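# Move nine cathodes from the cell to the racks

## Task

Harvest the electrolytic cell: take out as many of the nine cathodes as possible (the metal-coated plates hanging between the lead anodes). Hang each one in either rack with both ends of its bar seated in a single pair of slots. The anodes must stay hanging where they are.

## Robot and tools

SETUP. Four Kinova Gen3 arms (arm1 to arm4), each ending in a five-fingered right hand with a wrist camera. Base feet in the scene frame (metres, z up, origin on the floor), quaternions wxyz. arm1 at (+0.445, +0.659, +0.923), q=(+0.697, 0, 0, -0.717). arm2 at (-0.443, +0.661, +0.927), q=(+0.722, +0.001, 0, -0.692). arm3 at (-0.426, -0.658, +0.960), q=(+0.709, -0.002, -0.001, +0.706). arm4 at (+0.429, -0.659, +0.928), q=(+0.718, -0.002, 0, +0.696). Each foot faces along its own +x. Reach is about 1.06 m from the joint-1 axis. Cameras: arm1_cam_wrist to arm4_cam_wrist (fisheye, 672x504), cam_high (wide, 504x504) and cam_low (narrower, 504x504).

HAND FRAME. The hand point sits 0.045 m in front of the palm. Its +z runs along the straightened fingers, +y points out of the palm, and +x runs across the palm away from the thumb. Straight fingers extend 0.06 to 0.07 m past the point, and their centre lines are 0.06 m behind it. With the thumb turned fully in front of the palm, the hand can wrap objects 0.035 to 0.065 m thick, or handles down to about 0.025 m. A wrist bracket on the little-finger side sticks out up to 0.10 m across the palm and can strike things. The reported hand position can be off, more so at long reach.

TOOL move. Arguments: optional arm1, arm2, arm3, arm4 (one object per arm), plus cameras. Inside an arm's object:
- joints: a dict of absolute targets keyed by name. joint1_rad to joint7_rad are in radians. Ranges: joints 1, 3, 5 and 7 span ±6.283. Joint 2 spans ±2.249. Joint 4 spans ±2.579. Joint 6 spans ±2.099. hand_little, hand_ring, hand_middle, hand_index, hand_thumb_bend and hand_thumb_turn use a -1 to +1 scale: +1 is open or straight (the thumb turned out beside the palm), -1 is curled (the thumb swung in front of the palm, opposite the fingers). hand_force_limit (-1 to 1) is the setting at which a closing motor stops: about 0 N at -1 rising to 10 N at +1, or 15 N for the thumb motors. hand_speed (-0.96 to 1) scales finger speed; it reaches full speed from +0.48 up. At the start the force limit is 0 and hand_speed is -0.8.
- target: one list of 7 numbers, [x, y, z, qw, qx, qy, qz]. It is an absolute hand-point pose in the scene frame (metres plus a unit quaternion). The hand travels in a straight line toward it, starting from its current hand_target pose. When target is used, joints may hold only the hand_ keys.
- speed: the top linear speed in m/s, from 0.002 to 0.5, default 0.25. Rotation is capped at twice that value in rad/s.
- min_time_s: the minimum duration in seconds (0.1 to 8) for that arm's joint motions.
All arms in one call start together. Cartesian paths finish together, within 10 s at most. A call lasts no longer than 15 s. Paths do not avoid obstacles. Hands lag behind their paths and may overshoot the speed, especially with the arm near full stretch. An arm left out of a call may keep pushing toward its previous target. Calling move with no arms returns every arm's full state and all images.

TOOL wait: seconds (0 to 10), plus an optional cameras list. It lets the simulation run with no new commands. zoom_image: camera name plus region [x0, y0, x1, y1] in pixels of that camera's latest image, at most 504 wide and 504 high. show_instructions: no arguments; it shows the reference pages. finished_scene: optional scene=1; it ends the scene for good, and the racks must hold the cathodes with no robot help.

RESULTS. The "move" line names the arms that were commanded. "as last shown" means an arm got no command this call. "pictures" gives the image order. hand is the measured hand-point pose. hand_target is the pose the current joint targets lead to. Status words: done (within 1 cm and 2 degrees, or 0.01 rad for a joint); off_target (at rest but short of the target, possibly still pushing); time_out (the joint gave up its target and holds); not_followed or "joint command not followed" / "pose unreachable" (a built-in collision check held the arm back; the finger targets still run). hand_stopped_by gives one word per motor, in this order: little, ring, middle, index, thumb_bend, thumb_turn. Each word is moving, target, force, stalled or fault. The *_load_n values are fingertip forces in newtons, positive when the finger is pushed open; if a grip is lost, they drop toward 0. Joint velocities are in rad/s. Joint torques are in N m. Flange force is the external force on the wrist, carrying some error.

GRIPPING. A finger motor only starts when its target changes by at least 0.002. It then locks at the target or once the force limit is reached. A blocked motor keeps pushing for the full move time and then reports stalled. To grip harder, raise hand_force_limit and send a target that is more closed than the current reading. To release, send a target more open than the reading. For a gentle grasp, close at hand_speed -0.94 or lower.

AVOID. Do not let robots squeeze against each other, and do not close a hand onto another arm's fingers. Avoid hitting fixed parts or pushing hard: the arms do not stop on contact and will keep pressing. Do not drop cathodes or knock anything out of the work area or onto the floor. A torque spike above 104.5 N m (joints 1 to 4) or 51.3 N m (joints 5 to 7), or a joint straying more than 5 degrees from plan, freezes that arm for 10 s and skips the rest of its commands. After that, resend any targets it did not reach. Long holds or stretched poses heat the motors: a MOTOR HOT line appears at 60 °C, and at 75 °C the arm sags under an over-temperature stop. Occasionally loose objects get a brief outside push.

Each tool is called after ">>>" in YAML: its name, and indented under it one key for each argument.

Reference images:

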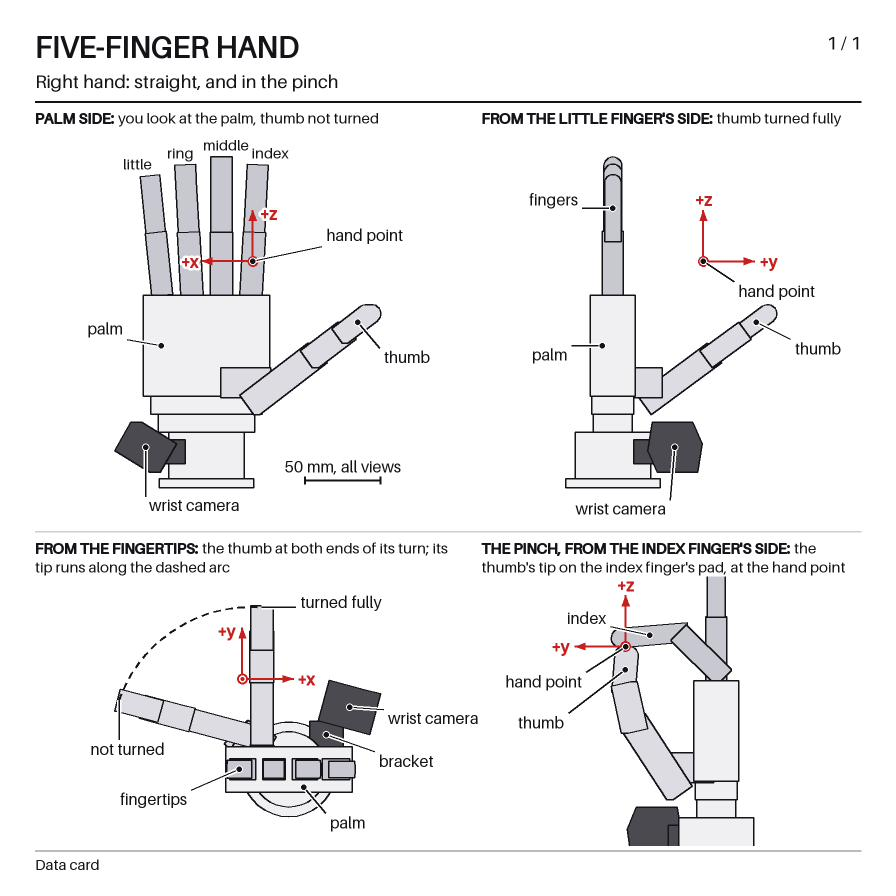

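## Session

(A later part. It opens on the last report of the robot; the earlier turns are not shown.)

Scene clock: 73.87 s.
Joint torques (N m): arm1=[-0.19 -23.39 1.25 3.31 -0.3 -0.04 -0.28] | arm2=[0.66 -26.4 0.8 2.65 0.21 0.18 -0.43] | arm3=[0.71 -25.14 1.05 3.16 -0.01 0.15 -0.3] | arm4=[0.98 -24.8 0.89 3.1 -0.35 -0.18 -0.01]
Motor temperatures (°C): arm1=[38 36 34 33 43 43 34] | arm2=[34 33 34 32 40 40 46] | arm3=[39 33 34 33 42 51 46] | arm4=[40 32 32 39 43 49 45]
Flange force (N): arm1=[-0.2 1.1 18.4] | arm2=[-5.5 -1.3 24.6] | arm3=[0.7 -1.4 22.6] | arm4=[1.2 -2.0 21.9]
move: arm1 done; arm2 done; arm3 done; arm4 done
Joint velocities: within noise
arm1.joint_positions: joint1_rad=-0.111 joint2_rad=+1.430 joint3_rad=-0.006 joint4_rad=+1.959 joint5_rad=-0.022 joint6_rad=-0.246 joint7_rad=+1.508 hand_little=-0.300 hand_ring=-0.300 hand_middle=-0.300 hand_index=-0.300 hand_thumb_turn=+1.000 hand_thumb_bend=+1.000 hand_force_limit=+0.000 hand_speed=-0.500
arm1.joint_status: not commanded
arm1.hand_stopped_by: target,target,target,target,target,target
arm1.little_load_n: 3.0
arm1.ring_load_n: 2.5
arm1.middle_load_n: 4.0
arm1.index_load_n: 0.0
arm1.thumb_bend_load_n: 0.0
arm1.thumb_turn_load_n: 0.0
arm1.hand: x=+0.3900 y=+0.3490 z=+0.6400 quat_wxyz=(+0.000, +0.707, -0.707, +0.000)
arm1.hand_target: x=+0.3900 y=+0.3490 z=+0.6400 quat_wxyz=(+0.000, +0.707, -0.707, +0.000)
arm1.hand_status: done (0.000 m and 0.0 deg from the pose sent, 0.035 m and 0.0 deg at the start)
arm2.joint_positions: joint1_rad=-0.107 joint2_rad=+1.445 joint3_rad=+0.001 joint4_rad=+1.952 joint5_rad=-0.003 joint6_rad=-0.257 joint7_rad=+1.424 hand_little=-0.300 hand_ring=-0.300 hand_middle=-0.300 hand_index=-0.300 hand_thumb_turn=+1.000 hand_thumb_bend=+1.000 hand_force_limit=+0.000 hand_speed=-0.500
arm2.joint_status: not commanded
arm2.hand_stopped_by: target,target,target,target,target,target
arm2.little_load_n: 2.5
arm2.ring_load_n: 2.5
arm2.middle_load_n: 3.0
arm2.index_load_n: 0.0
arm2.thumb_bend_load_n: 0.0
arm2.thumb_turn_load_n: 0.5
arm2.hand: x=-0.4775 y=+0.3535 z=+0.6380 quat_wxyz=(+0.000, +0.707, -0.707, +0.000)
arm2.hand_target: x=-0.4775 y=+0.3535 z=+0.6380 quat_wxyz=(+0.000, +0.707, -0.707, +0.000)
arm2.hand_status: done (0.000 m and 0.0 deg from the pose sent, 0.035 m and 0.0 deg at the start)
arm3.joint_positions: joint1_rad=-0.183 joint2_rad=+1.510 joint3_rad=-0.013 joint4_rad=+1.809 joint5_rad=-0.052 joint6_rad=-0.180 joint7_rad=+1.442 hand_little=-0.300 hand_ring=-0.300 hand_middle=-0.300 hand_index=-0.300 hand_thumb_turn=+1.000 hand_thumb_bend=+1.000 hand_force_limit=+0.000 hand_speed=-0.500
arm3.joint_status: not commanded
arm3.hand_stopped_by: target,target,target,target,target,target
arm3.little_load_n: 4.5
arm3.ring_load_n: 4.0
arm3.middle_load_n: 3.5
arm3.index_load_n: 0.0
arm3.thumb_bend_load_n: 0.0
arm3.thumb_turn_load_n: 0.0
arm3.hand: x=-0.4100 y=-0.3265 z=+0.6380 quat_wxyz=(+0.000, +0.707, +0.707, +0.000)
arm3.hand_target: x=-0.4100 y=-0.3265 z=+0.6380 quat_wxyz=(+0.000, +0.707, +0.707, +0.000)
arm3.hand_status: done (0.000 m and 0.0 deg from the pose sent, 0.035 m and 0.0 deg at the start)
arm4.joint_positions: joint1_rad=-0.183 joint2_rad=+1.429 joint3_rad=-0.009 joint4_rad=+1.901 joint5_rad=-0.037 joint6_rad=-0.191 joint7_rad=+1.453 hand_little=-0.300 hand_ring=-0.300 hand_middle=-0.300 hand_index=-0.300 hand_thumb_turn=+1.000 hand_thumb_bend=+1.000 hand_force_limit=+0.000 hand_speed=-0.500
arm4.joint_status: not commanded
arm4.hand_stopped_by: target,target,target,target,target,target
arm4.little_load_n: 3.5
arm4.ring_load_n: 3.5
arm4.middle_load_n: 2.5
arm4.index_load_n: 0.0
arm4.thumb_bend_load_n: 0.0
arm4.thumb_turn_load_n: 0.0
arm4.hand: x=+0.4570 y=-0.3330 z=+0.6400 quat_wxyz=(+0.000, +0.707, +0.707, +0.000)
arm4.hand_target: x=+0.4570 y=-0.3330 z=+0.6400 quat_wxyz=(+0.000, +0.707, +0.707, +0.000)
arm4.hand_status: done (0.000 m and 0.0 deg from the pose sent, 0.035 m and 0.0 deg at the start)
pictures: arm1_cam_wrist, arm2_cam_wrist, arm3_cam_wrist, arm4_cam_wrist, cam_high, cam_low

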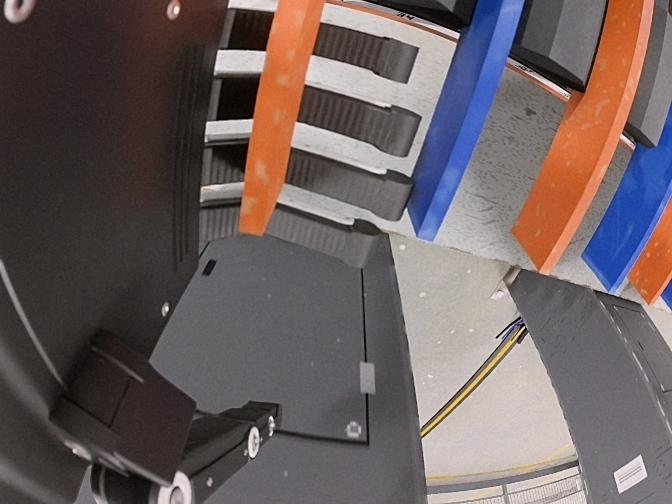

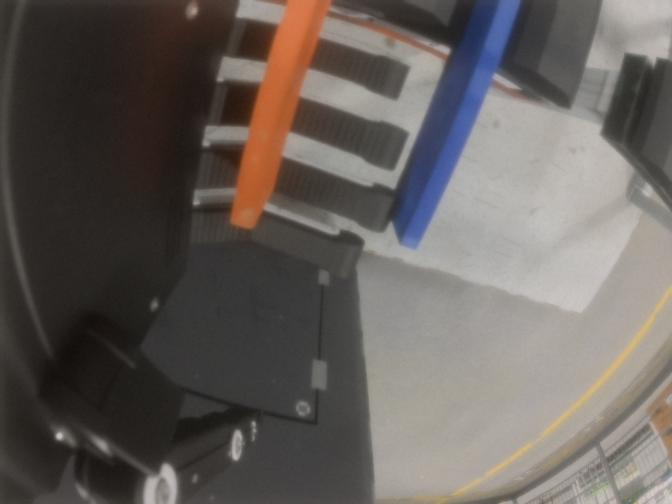

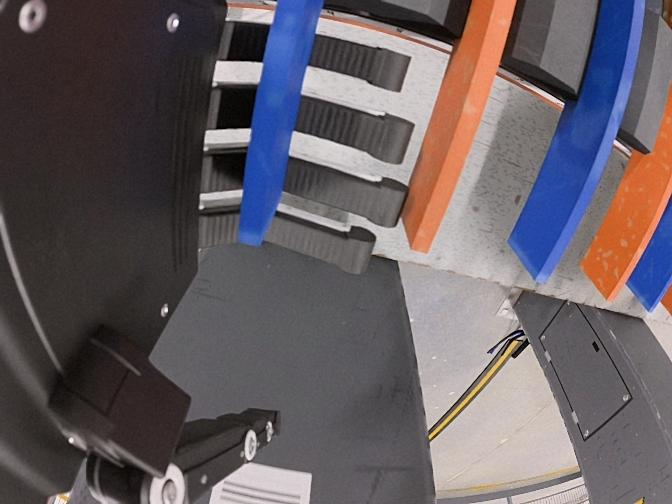

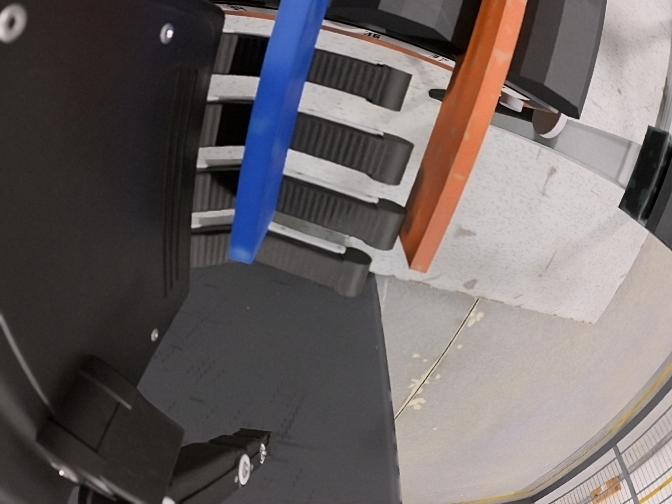

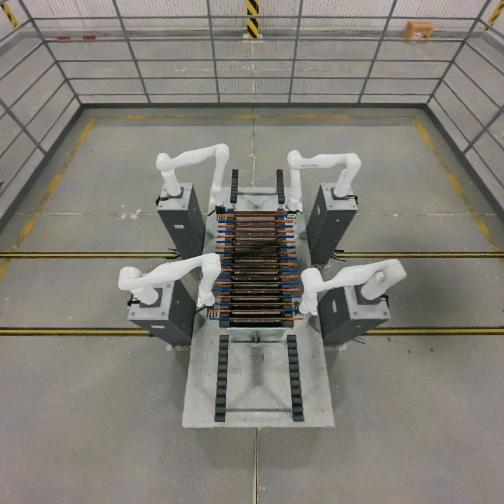

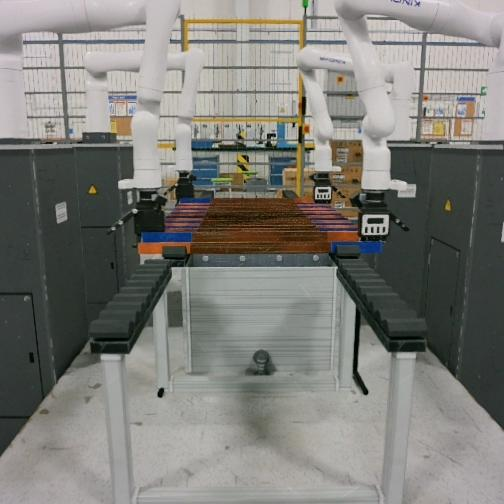

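>>> move:
  arm1: {"target": [0.390, 0.349, 1.040, 0, 0.7071, -0.7071, 0], "speed": 0.25}
  arm2: {"target": [-0.4775, 0.3535, 1.038, 0, 0.7071, -0.7071, 0], "speed": 0.25}
  arm3: {"target": [-0.410, -0.3265, 1.038, 0, 0.7071, 0.7071, 0], "speed": 0.25}
  arm4: {"target": [0.457, -0.333, 1.040, 0, 0.7071, 0.7071, 0], "speed": 0.25}
  cameras: ["all"]

>>> zoom_image:
  camera: "cam_low"
  region: [100, 60, 420, 300]

>>> zoom_image:
  camera: "arm1_cam_wrist"
  region: [180, 0, 520, 340]

>>> zoom_image:
  camera: "arm4_cam_wrist"
  region: [180, 0, 520, 340]

Scene clock: 87.17 s.
Joint torques (N m): arm1=[-0.29 -18.08 0.48 -9.62 0.47 0.08 -0.31] | arm2=[0.58 -21.32 0.01 -10.98 1.03 0.02 -0.33] | arm3=[0.45 -20.25 0.49 -8.06 0.72 0.01 -0.24] | arm4=[0.93 -19.65 0.33 -8.73 0.4 -0.17 0.03]
Motor temperatures (°C): arm1=[38 36 34 33 43 43 34] | arm2=[34 34 34 32 40 40 46] | arm3=[39 34 34 33 42 51 46] | arm4=[40 33 32 39 43 49 45]
Flange force (N): arm1=[-1.6 1.9 20.4] | arm2=[-1.0 -0.3 29.3] | arm3=[-0.2 -0.4 20.6] | arm4=[1.9 -2.5 19.8]
move: arm1 done; arm2 done; arm3 done; arm4 done
Joint velocities: within noise
arm1.joint_positions: joint1_rad=-0.139 joint2_rad=+0.339 joint3_rad=+0.030 joint4_rad=+2.114 joint5_rad=-0.017 joint6_rad=+0.690 joint7_rad=+1.500 hand_little=-0.300 hand_ring=-0.300 hand_middle=-0.299 hand_index=-0.300 hand_thumb_turn=+1.000 hand_thumb_bend=+1.000 hand_force_limit=+0.000 hand_speed=-0.500
arm1.joint_status: not commanded
arm1.hand_stopped_by: target,target,target,target,target,target
arm1.little_load_n: 2.0
arm1.ring_load_n: 2.5
arm1.middle_load_n: 4.5
arm1.index_load_n: 0.5
arm1.thumb_bend_load_n: 0.0
arm1.thumb_turn_load_n: 0.0
arm1.hand: x=+0.3900 y=+0.3490 z=+1.0400 quat_wxyz=(+0.000, +0.707, -0.707, +0.000)
arm1.hand_target: x=+0.3900 y=+0.3490 z=+1.0400 quat_wxyz=(+0.000, +0.707, -0.707, +0.000)
arm1.hand_status: done (0.000 m and 0.0 deg from the pose sent, 0.400 m and 0.0 deg at the start)
arm2.joint_positions: joint1_rad=-0.120 joint2_rad=+0.347 joint3_rad=+0.015 joint4_rad=+2.129 joint5_rad=-0.005 joint6_rad=+0.665 joint7_rad=+1.426 hand_little=-0.300 hand_ring=-0.300 hand_middle=-0.300 hand_index=-0.300 hand_thumb_turn=+1.000 hand_thumb_bend=+1.000 hand_force_limit=+0.000 hand_speed=-0.500
arm2.joint_status: not commanded
arm2.hand_stopped_by: target,target,target,target,target,target
arm2.little_load_n: 2.0
arm2.ring_load_n: 2.5
arm2.middle_load_n: 4.0
arm2.index_load_n: 0.0
arm2.thumb_bend_load_n: 0.0
arm2.thumb_turn_load_n: 0.0
arm2.hand: x=-0.4775 y=+0.3535 z=+1.0380 quat_wxyz=(+0.000, +0.707, -0.707, +0.000)
arm2.hand_target: x=-0.4775 y=+0.3535 z=+1.0380 quat_wxyz=(+0.000, +0.707, -0.707, +0.000)
arm2.hand_status: done (0.000 m and 0.0 deg from the pose sent, 0.400 m and 0.0 deg at the start)
arm3.joint_positions: joint1_rad=-0.224 joint2_rad=+0.462 joint3_rad=+0.045 joint4_rad=+2.088 joint5_rad=-0.042 joint6_rad=+0.590 joint7_rad=+1.426 hand_little=-0.300 hand_ring=-0.300 hand_middle=-0.300 hand_index=-0.300 hand_thumb_turn=+1.000 hand_thumb_bend=+1.000 hand_force_limit=+0.000 hand_speed=-0.500
arm3.joint_status: not commanded
arm3.hand_stopped_by: target,target,target,target,target,target
arm3.little_load_n: 3.0
arm3.ring_load_n: 4.0
arm3.middle_load_n: 4.0
arm3.index_load_n: 0.0
arm3.thumb_bend_load_n: 0.0
arm3.thumb_turn_load_n: 0.0
arm3.hand: x=-0.4100 y=-0.3265 z=+1.0380 quat_wxyz=(+0.000, +0.707, +0.707, +0.000)
arm3.hand_target: x=-0.4100 y=-0.3265 z=+1.0380 quat_wxyz=(+0.000, +0.707, +0.707, +0.000)
arm3.hand_status: done (0.000 m and 0.0 deg from the pose sent, 0.400 m and 0.0 deg at the start)
arm4.joint_positions: joint1_rad=-0.221 joint2_rad=+0.376 joint3_rad=+0.041 joint4_rad=+2.069 joint5_rad=-0.027 joint6_rad=+0.694 joint7_rad=+1.439 hand_little=-0.300 hand_ring=-0.300 hand_middle=-0.300 hand_index=-0.300 hand_thumb_turn=+1.000 hand_thumb_bend=+1.000 hand_force_limit=+0.000 hand_speed=-0.500
arm4.joint_status: not commanded
arm4.hand_stopped_by: target,target,target,target,target,target
arm4.little_load_n: 3.5
arm4.ring_load_n: 3.5
arm4.middle_load_n: 2.5
arm4.index_load_n: 0.0
arm4.thumb_bend_load_n: 0.0
arm4.thumb_turn_load_n: 0.0
arm4.hand: x=+0.4570 y=-0.3330 z=+1.0400 quat_wxyz=(+0.000, +0.707, +0.707, +0.000)
arm4.hand_target: x=+0.4570 y=-0.3330 z=+1.0400 quat_wxyz=(+0.000, +0.707, +0.707, +0.000)
arm4.hand_status: done (0.000 m and 0.0 deg from the pose sent, 0.400 m and 0.0 deg at the start)
pictures: arm1_cam_wrist, arm2_cam_wrist, arm3_cam_wrist, arm4_cam_wrist, cam_high, cam_low

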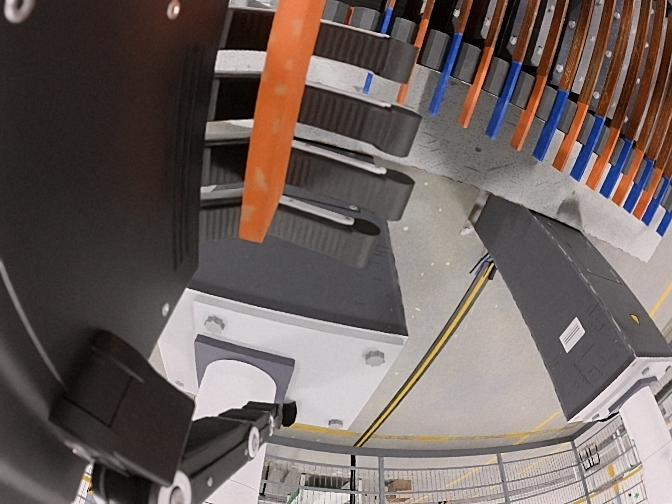

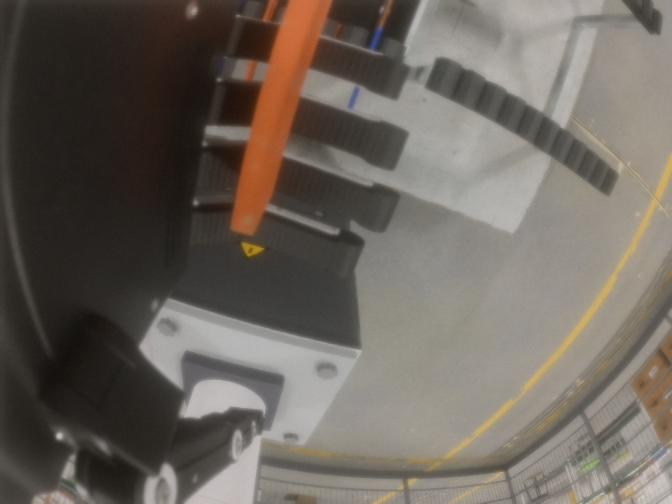

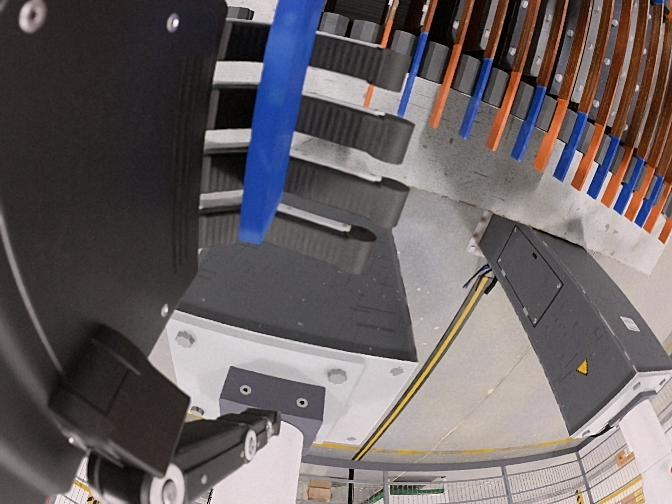

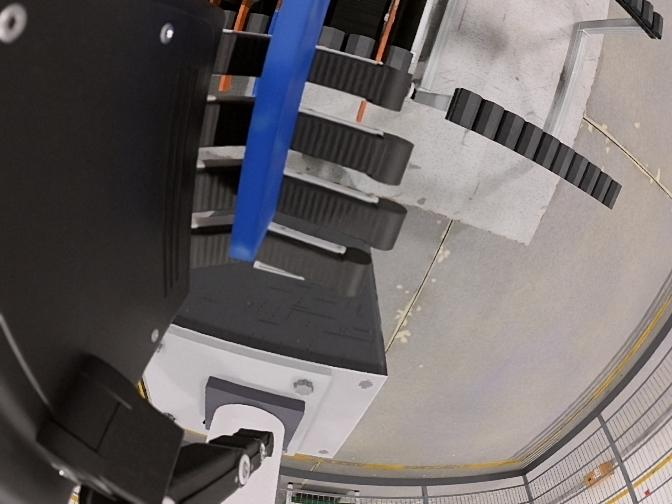

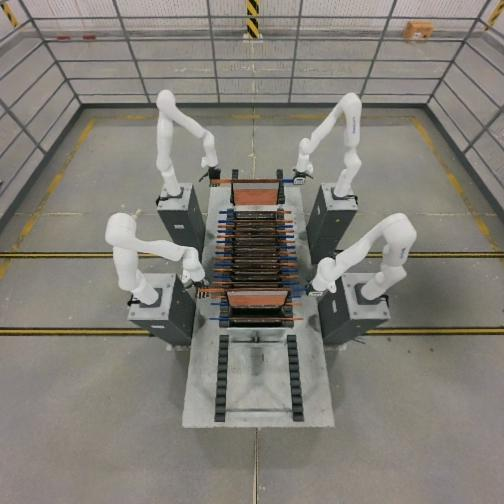

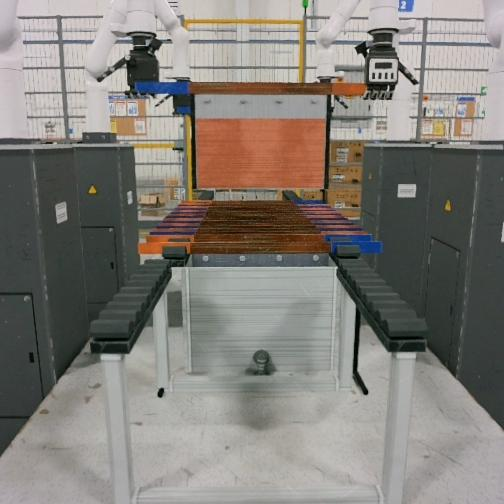

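Scaled by 1.575 from the camera's image (finer frame: 720x720).

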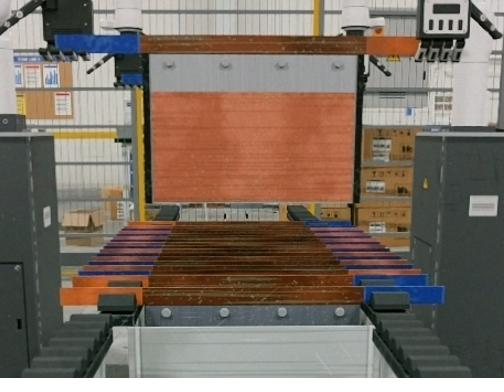

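Scaled by 1.482 from the camera's image (finer frame: 960x720).

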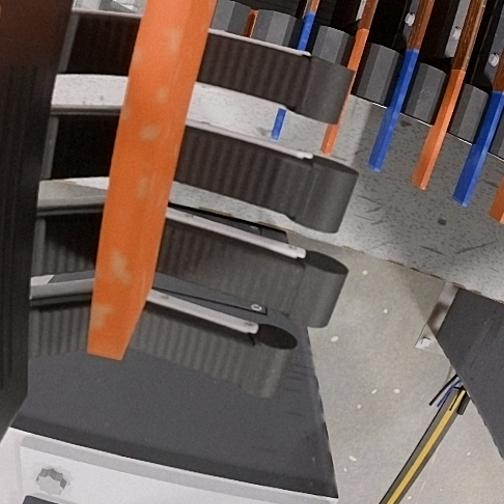

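Scaled by 1.482 from the camera's image (finer frame: 960x720).

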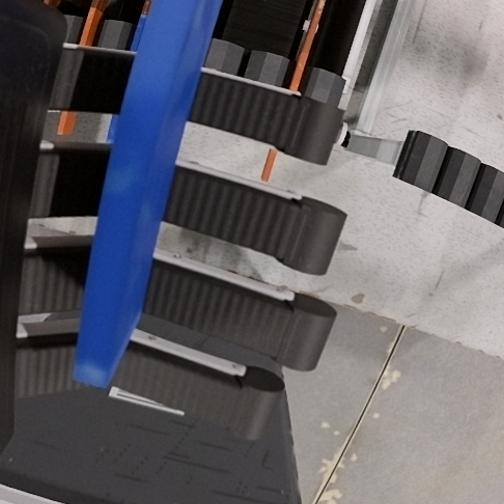

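>>> move:
  arm1: {"target": [0.8965, 0.349, 0.960, 0, 0.7071, -0.7071, 0], "speed": 0.25}
  arm2: {"target": [-0.9608, 0.3535, 0.958, 0, 0.7071, -0.7071, 0], "speed": 0.25}
  arm3: {"target": [-0.8933, -0.3265, 0.958, 0, 0.7071, 0.7071, 0], "speed": 0.25}
  arm4: {"target": [0.9635, -0.333, 0.960, 0, 0.7071, 0.7071, 0], "speed": 0.25}
  cameras: ["all"]

>>> zoom_image:
  camera: "cam_low"
  region: [60, 80, 460, 380]

>>> zoom_image:
  camera: "arm1_cam_wrist"
  region: [180, 0, 520, 340]

>>> zoom_image:
  camera: "arm4_cam_wrist"
  region: [180, 0, 520, 340]

>>> zoom_image:
  camera: "arm2_cam_wrist"
  region: [180, 0, 520, 340]

>>> zoom_image:
  camera: "arm3_cam_wrist"
  region: [180, 0, 520, 340]

>>> zoom_image:
  camera: "cam_high"
  region: [190, 290, 320, 430]

Scene clock: 92.17 s.
Joint torques (N m): arm1=[0.07 -34.54 1.4 -13.12 0.51 0.13 -0.42] | arm2=[0.52 -35.78 0.78 -14.26 0.85 -0.75 -0.17] | arm3=[0.42 -37.36 2.03 -12 0.89 0.29 -0.33] | arm4=[0.93 -34.98 0.75 -12.02 0.03 -1.22 0.09]
Motor temperatures (°C): arm1=[38 36 34 33 43 43 34] | arm2=[34 34 34 33 40 40 46] | arm3=[39 34 34 33 42 51 46] | arm4=[40 33 32 39 43 49 45]
Flange force (N): arm1=[-2.6 5.0 20.0] | arm2=[-2.6 -4.9 25.1] | arm3=[1.3 -2.3 22.4] | arm4=[4.0 2.6 19.9]
move: arm1 done; arm2 done; arm3 done; arm4 done
Joint velocities: within noise
arm1.joint_positions: joint1_rad=-1.054 joint2_rad=+0.967 joint3_rad=+0.007 joint4_rad=+1.154 joint5_rad=-0.007 joint6_rad=+1.020 joint7_rad=+0.552 hand_little=-0.300 hand_ring=-0.300 hand_middle=-0.299 hand_index=-0.300 hand_thumb_turn=+1.000 hand_thumb_bend=+1.000 hand_force_limit=+0.000 hand_speed=-0.500
arm1.joint_status: not commanded
arm1.hand_stopped_by: target,target,target,target,target,target
arm1.little_load_n: 4.0
arm1.ring_load_n: 2.0
arm1.middle_load_n: 3.5
arm1.index_load_n: 0.5
arm1.thumb_bend_load_n: 0.0
arm1.thumb_turn_load_n: 0.0
arm1.hand: x=+0.8964 y=+0.3490 z=+0.9600 quat_wxyz=(+0.000, +0.707, -0.707, +0.000)
arm1.hand_target: x=+0.8965 y=+0.3490 z=+0.9600 quat_wxyz=(+0.000, +0.707, -0.707, +0.000)
arm1.hand_status: done (0.000 m and 0.0 deg from the pose sent, 0.513 m and 0.0 deg at the start)
arm2.joint_positions: joint1_rad=+0.907 joint2_rad=+0.880 joint3_rad=+0.049 joint4_rad=+1.377 joint5_rad=-0.049 joint6_rad=+0.883 joint7_rad=+2.498 hand_little=-0.300 hand_ring=-0.300 hand_middle=-0.299 hand_index=-0.300 hand_thumb_turn=+1.000 hand_thumb_bend=+1.000 hand_force_limit=+0.000 hand_speed=-0.500
arm2.joint_status: not commanded
arm2.hand_stopped_by: target,target,target,target,target,target
arm2.little_load_n: 0.5
arm2.ring_load_n: 3.0
arm2.middle_load_n: 4.5
arm2.index_load_n: 0.0
arm2.thumb_bend_load_n: 0.0
arm2.thumb_turn_load_n: 0.0
arm2.hand: x=-0.9608 y=+0.3535 z=+0.9580 quat_wxyz=(+0.000, +0.707, -0.707, +0.000)
arm2.hand_target: x=-0.9608 y=+0.3535 z=+0.9580 quat_wxyz=(+0.000, +0.707, -0.707, +0.000)
arm2.hand_status: done (0.000 m and 0.0 deg from the pose sent, 0.490 m and 0.0 deg at the start)
arm3.joint_positions: joint1_rad=-1.048 joint2_rad=+1.074 joint3_rad=+0.085 joint4_rad=+1.047 joint5_rad=-0.089 joint6_rad=+1.020 joint7_rad=+0.614 hand_little=-0.300 hand_ring=-0.300 hand_middle=-0.300 hand_index=-0.300 hand_thumb_turn=+1.000 hand_thumb_bend=+1.000 hand_force_limit=+0.000 hand_speed=-0.500
arm3.joint_status: not commanded
arm3.hand_stopped_by: target,target,target,target,target,target
arm3.little_load_n: 5.0
arm3.ring_load_n: 3.5
arm3.middle_load_n: 3.0
arm3.index_load_n: 0.0
arm3.thumb_bend_load_n: 0.0
arm3.thumb_turn_load_n: 0.0
arm3.hand: x=-0.8932 y=-0.3264 z=+0.9580 quat_wxyz=(+0.000, +0.707, +0.707, +0.000)
arm3.hand_target: x=-0.8933 y=-0.3265 z=+0.9580 quat_wxyz=(+0.000, +0.707, +0.707, +0.000)
arm3.hand_status: done (0.000 m and 0.0 deg from the pose sent, 0.490 m and 0.0 deg at the start)
arm4.joint_positions: joint1_rad=+0.819 joint2_rad=+0.930 joint3_rad=+0.071 joint4_rad=+1.263 joint5_rad=-0.075 joint6_rad=+0.951 joint7_rad=+2.506 hand_little=-0.300 hand_ring=-0.300 hand_middle=-0.300 hand_index=-0.300 hand_thumb_turn=+1.000 hand_thumb_bend=+1.000 hand_force_limit=+0.000 hand_speed=-0.500
arm4.joint_status: not commanded
arm4.hand_stopped_by: target,target,target,target,target,target
arm4.little_load_n: 2.5
arm4.ring_load_n: 4.0
arm4.middle_load_n: 3.0
arm4.index_load_n: 0.0
arm4.thumb_bend_load_n: 0.0
arm4.thumb_turn_load_n: 0.0
arm4.hand: x=+0.9634 y=-0.3329 z=+0.9600 quat_wxyz=(+0.000, +0.707, +0.707, +0.000)
arm4.hand_target: x=+0.9635 y=-0.3330 z=+0.9600 quat_wxyz=(+0.000, +0.707, +0.707, +0.000)
arm4.hand_status: done (0.000 m and 0.0 deg from the pose sent, 0.513 m and 0.0 deg at the start)
pictures: arm1_cam_wrist, arm2_cam_wrist, arm3_cam_wrist, arm4_cam_wrist, cam_high, cam_low

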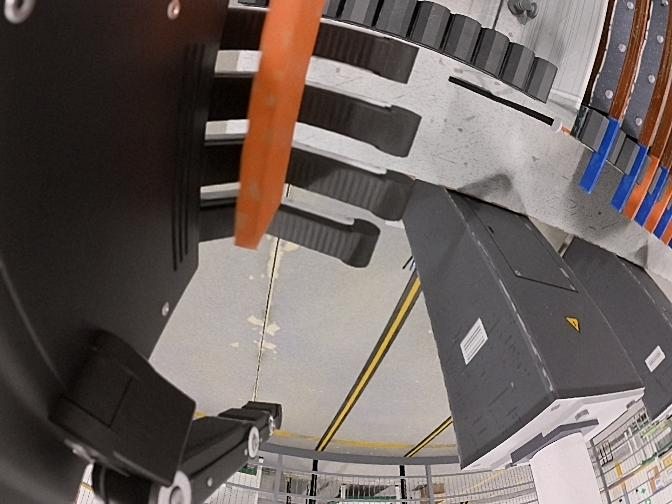

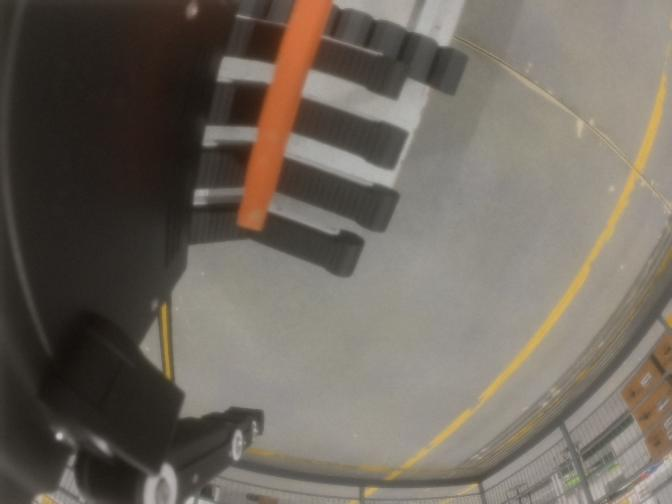

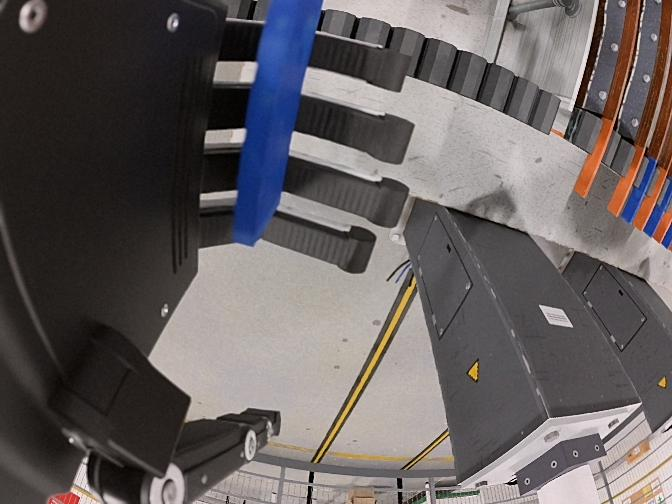

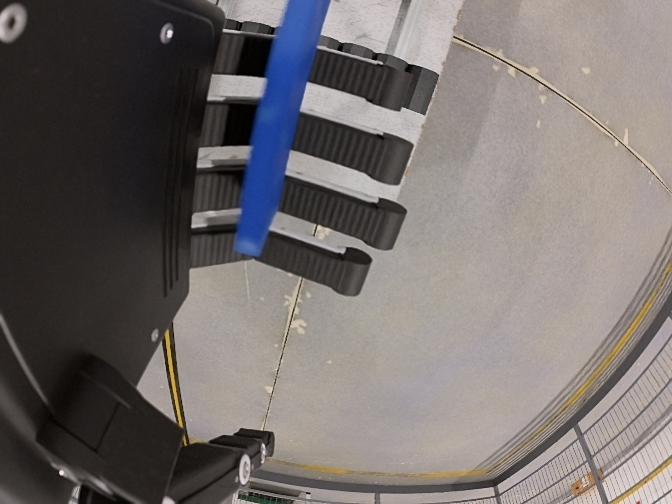

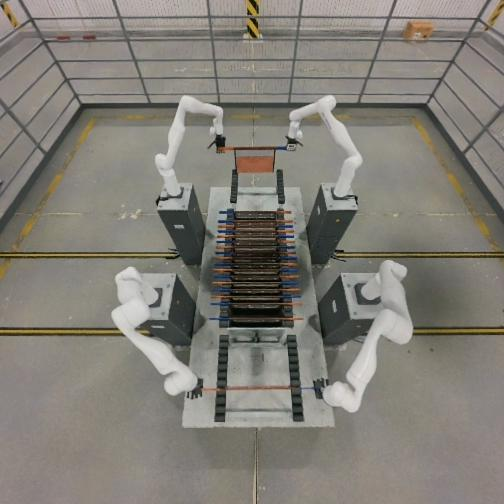

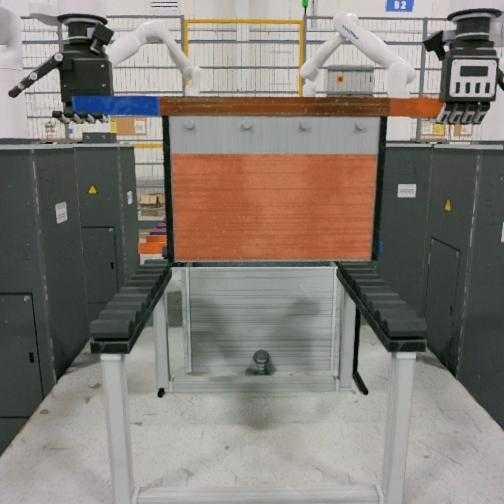

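Scaled by 1.260 from the camera's image (finer frame: 720x720).

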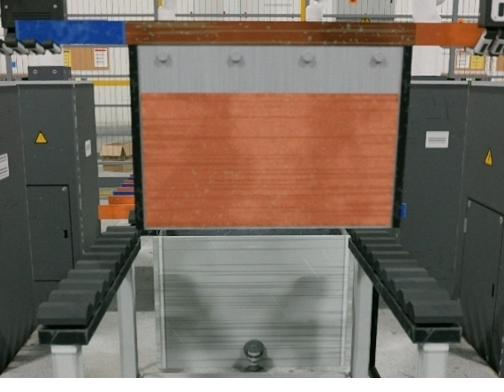

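Scaled by 1.482 from the camera's image (finer frame: 960x720).

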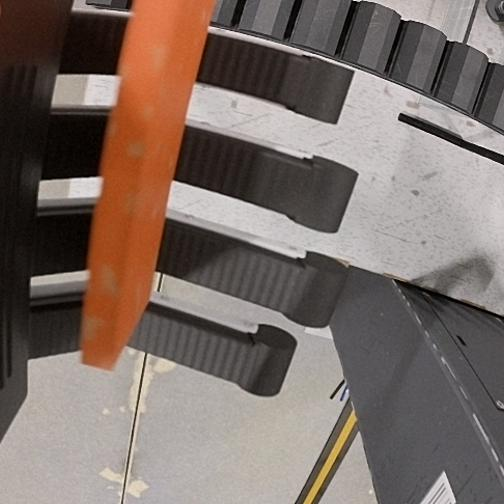

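Scaled by 1.482 from the camera's image (finer frame: 960x720).

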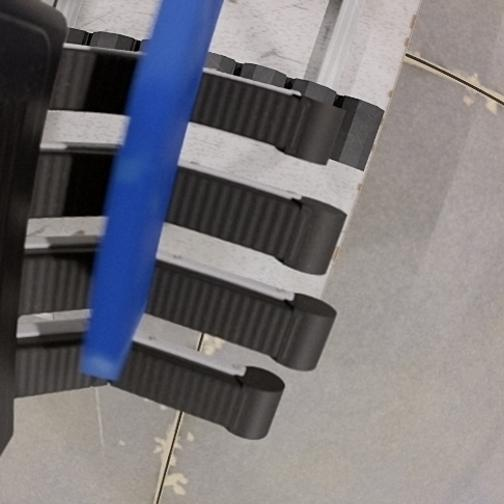

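Scaled by 1.482 from the camera's image (finer frame: 960x720).

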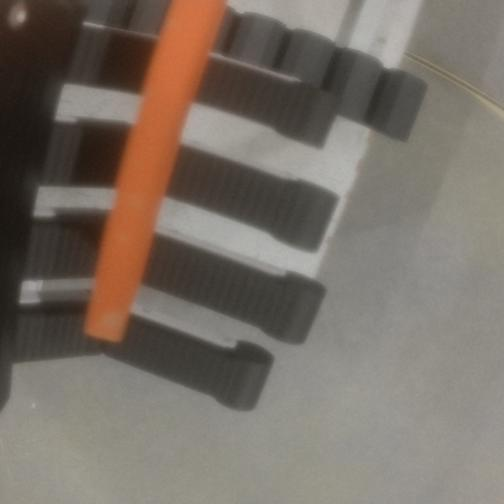

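Scaled by 1.482 from the camera's image (finer frame: 960x720).

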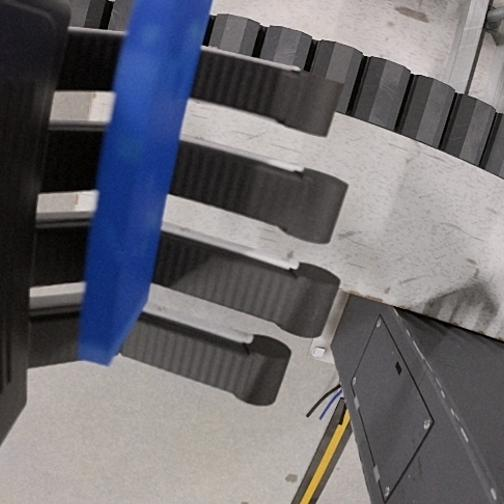

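Scaled by 3.600 from the camera's image (finer frame: 720x720).

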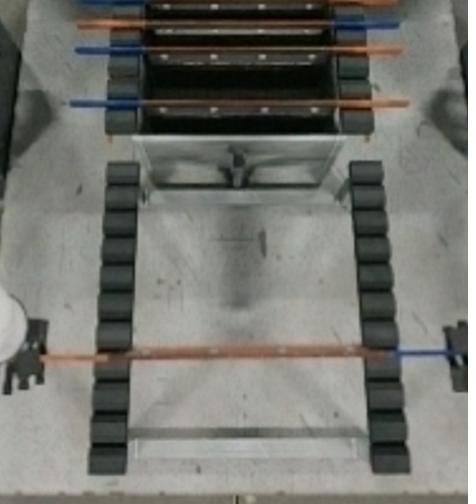

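>>> zoom_image:
  camera: "cam_high"
  region: [190, 370, 260, 420]

>>> zoom_image:
  camera: "cam_high"
  region: [260, 370, 330, 420]

>>> zoom_image:
  camera: "cam_high"
  region: [210, 120, 300, 210]

>>> zoom_image:
  camera: "cam_low"
  region: [40, 70, 260, 290]

>>> zoom_image:
  camera: "cam_low"
  region: [260, 70, 480, 290]

>>> zoom_image:
  camera: "arm1_cam_wrist"
  region: [220, 0, 460, 120]

>>> zoom_image:
  camera: "arm4_cam_wrist"
  region: [220, 0, 460, 120]

>>> zoom_image:
  camera: "arm2_cam_wrist"
  region: [220, 0, 480, 130]

>>> zoom_image:
  camera: "arm3_cam_wrist"
  region: [220, 0, 480, 130]

Scaled by 7.200 from the camera's image (finer frame: 720x720).

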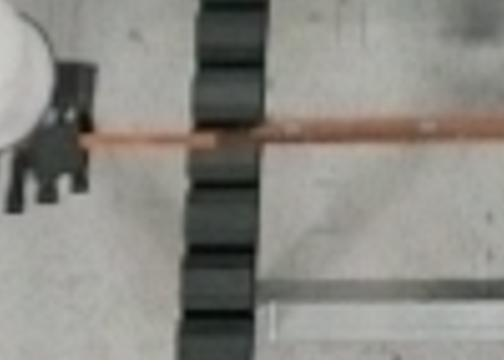

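Scaled by 7.200 from the camera's image (finer frame: 720x720).

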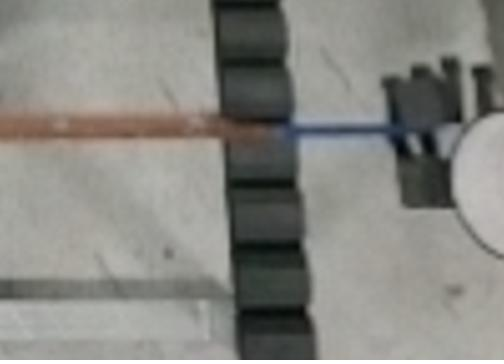

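Scaled by 5.600 from the camera's image (finer frame: 720x720).

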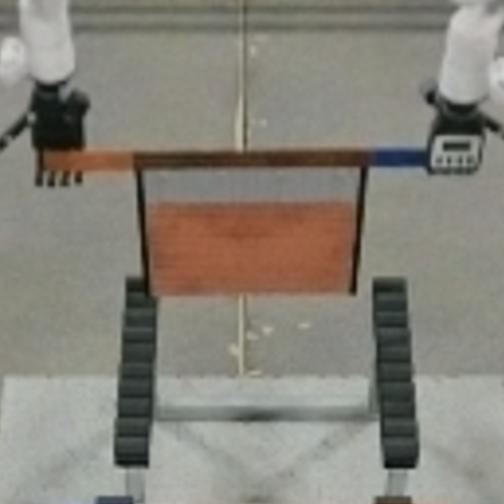

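Scaled by 2.291 from the camera's image (finer frame: 720x720).

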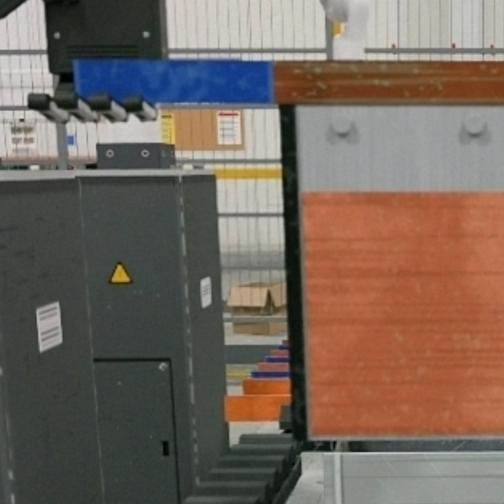

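Scaled by 2.291 from the camera's image (finer frame: 720x720).

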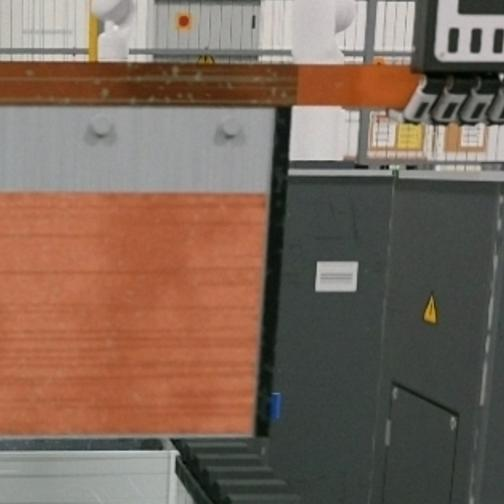

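Scaled by 2.100 from the camera's image (finer frame: 960x720).

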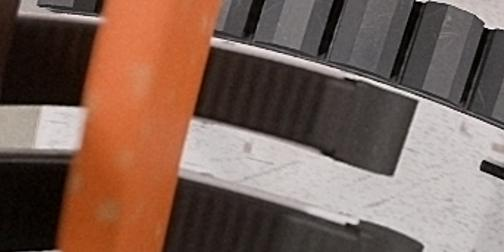

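Scaled by 2.100 from the camera's image (finer frame: 960x720).

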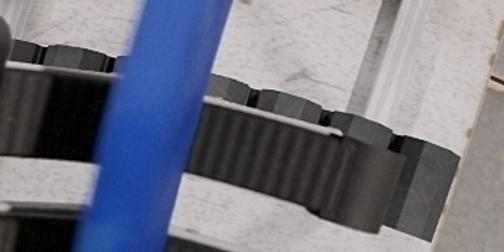

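Scaled by 1.938 from the camera's image (finer frame: 960x720).

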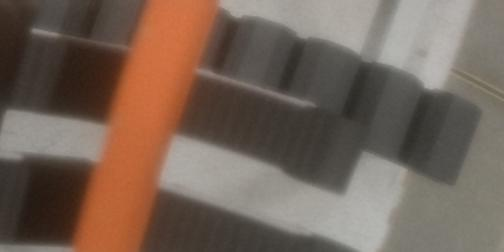

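Scaled by 1.938 from the camera's image (finer frame: 960x720).

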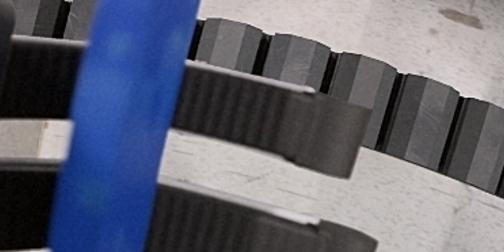

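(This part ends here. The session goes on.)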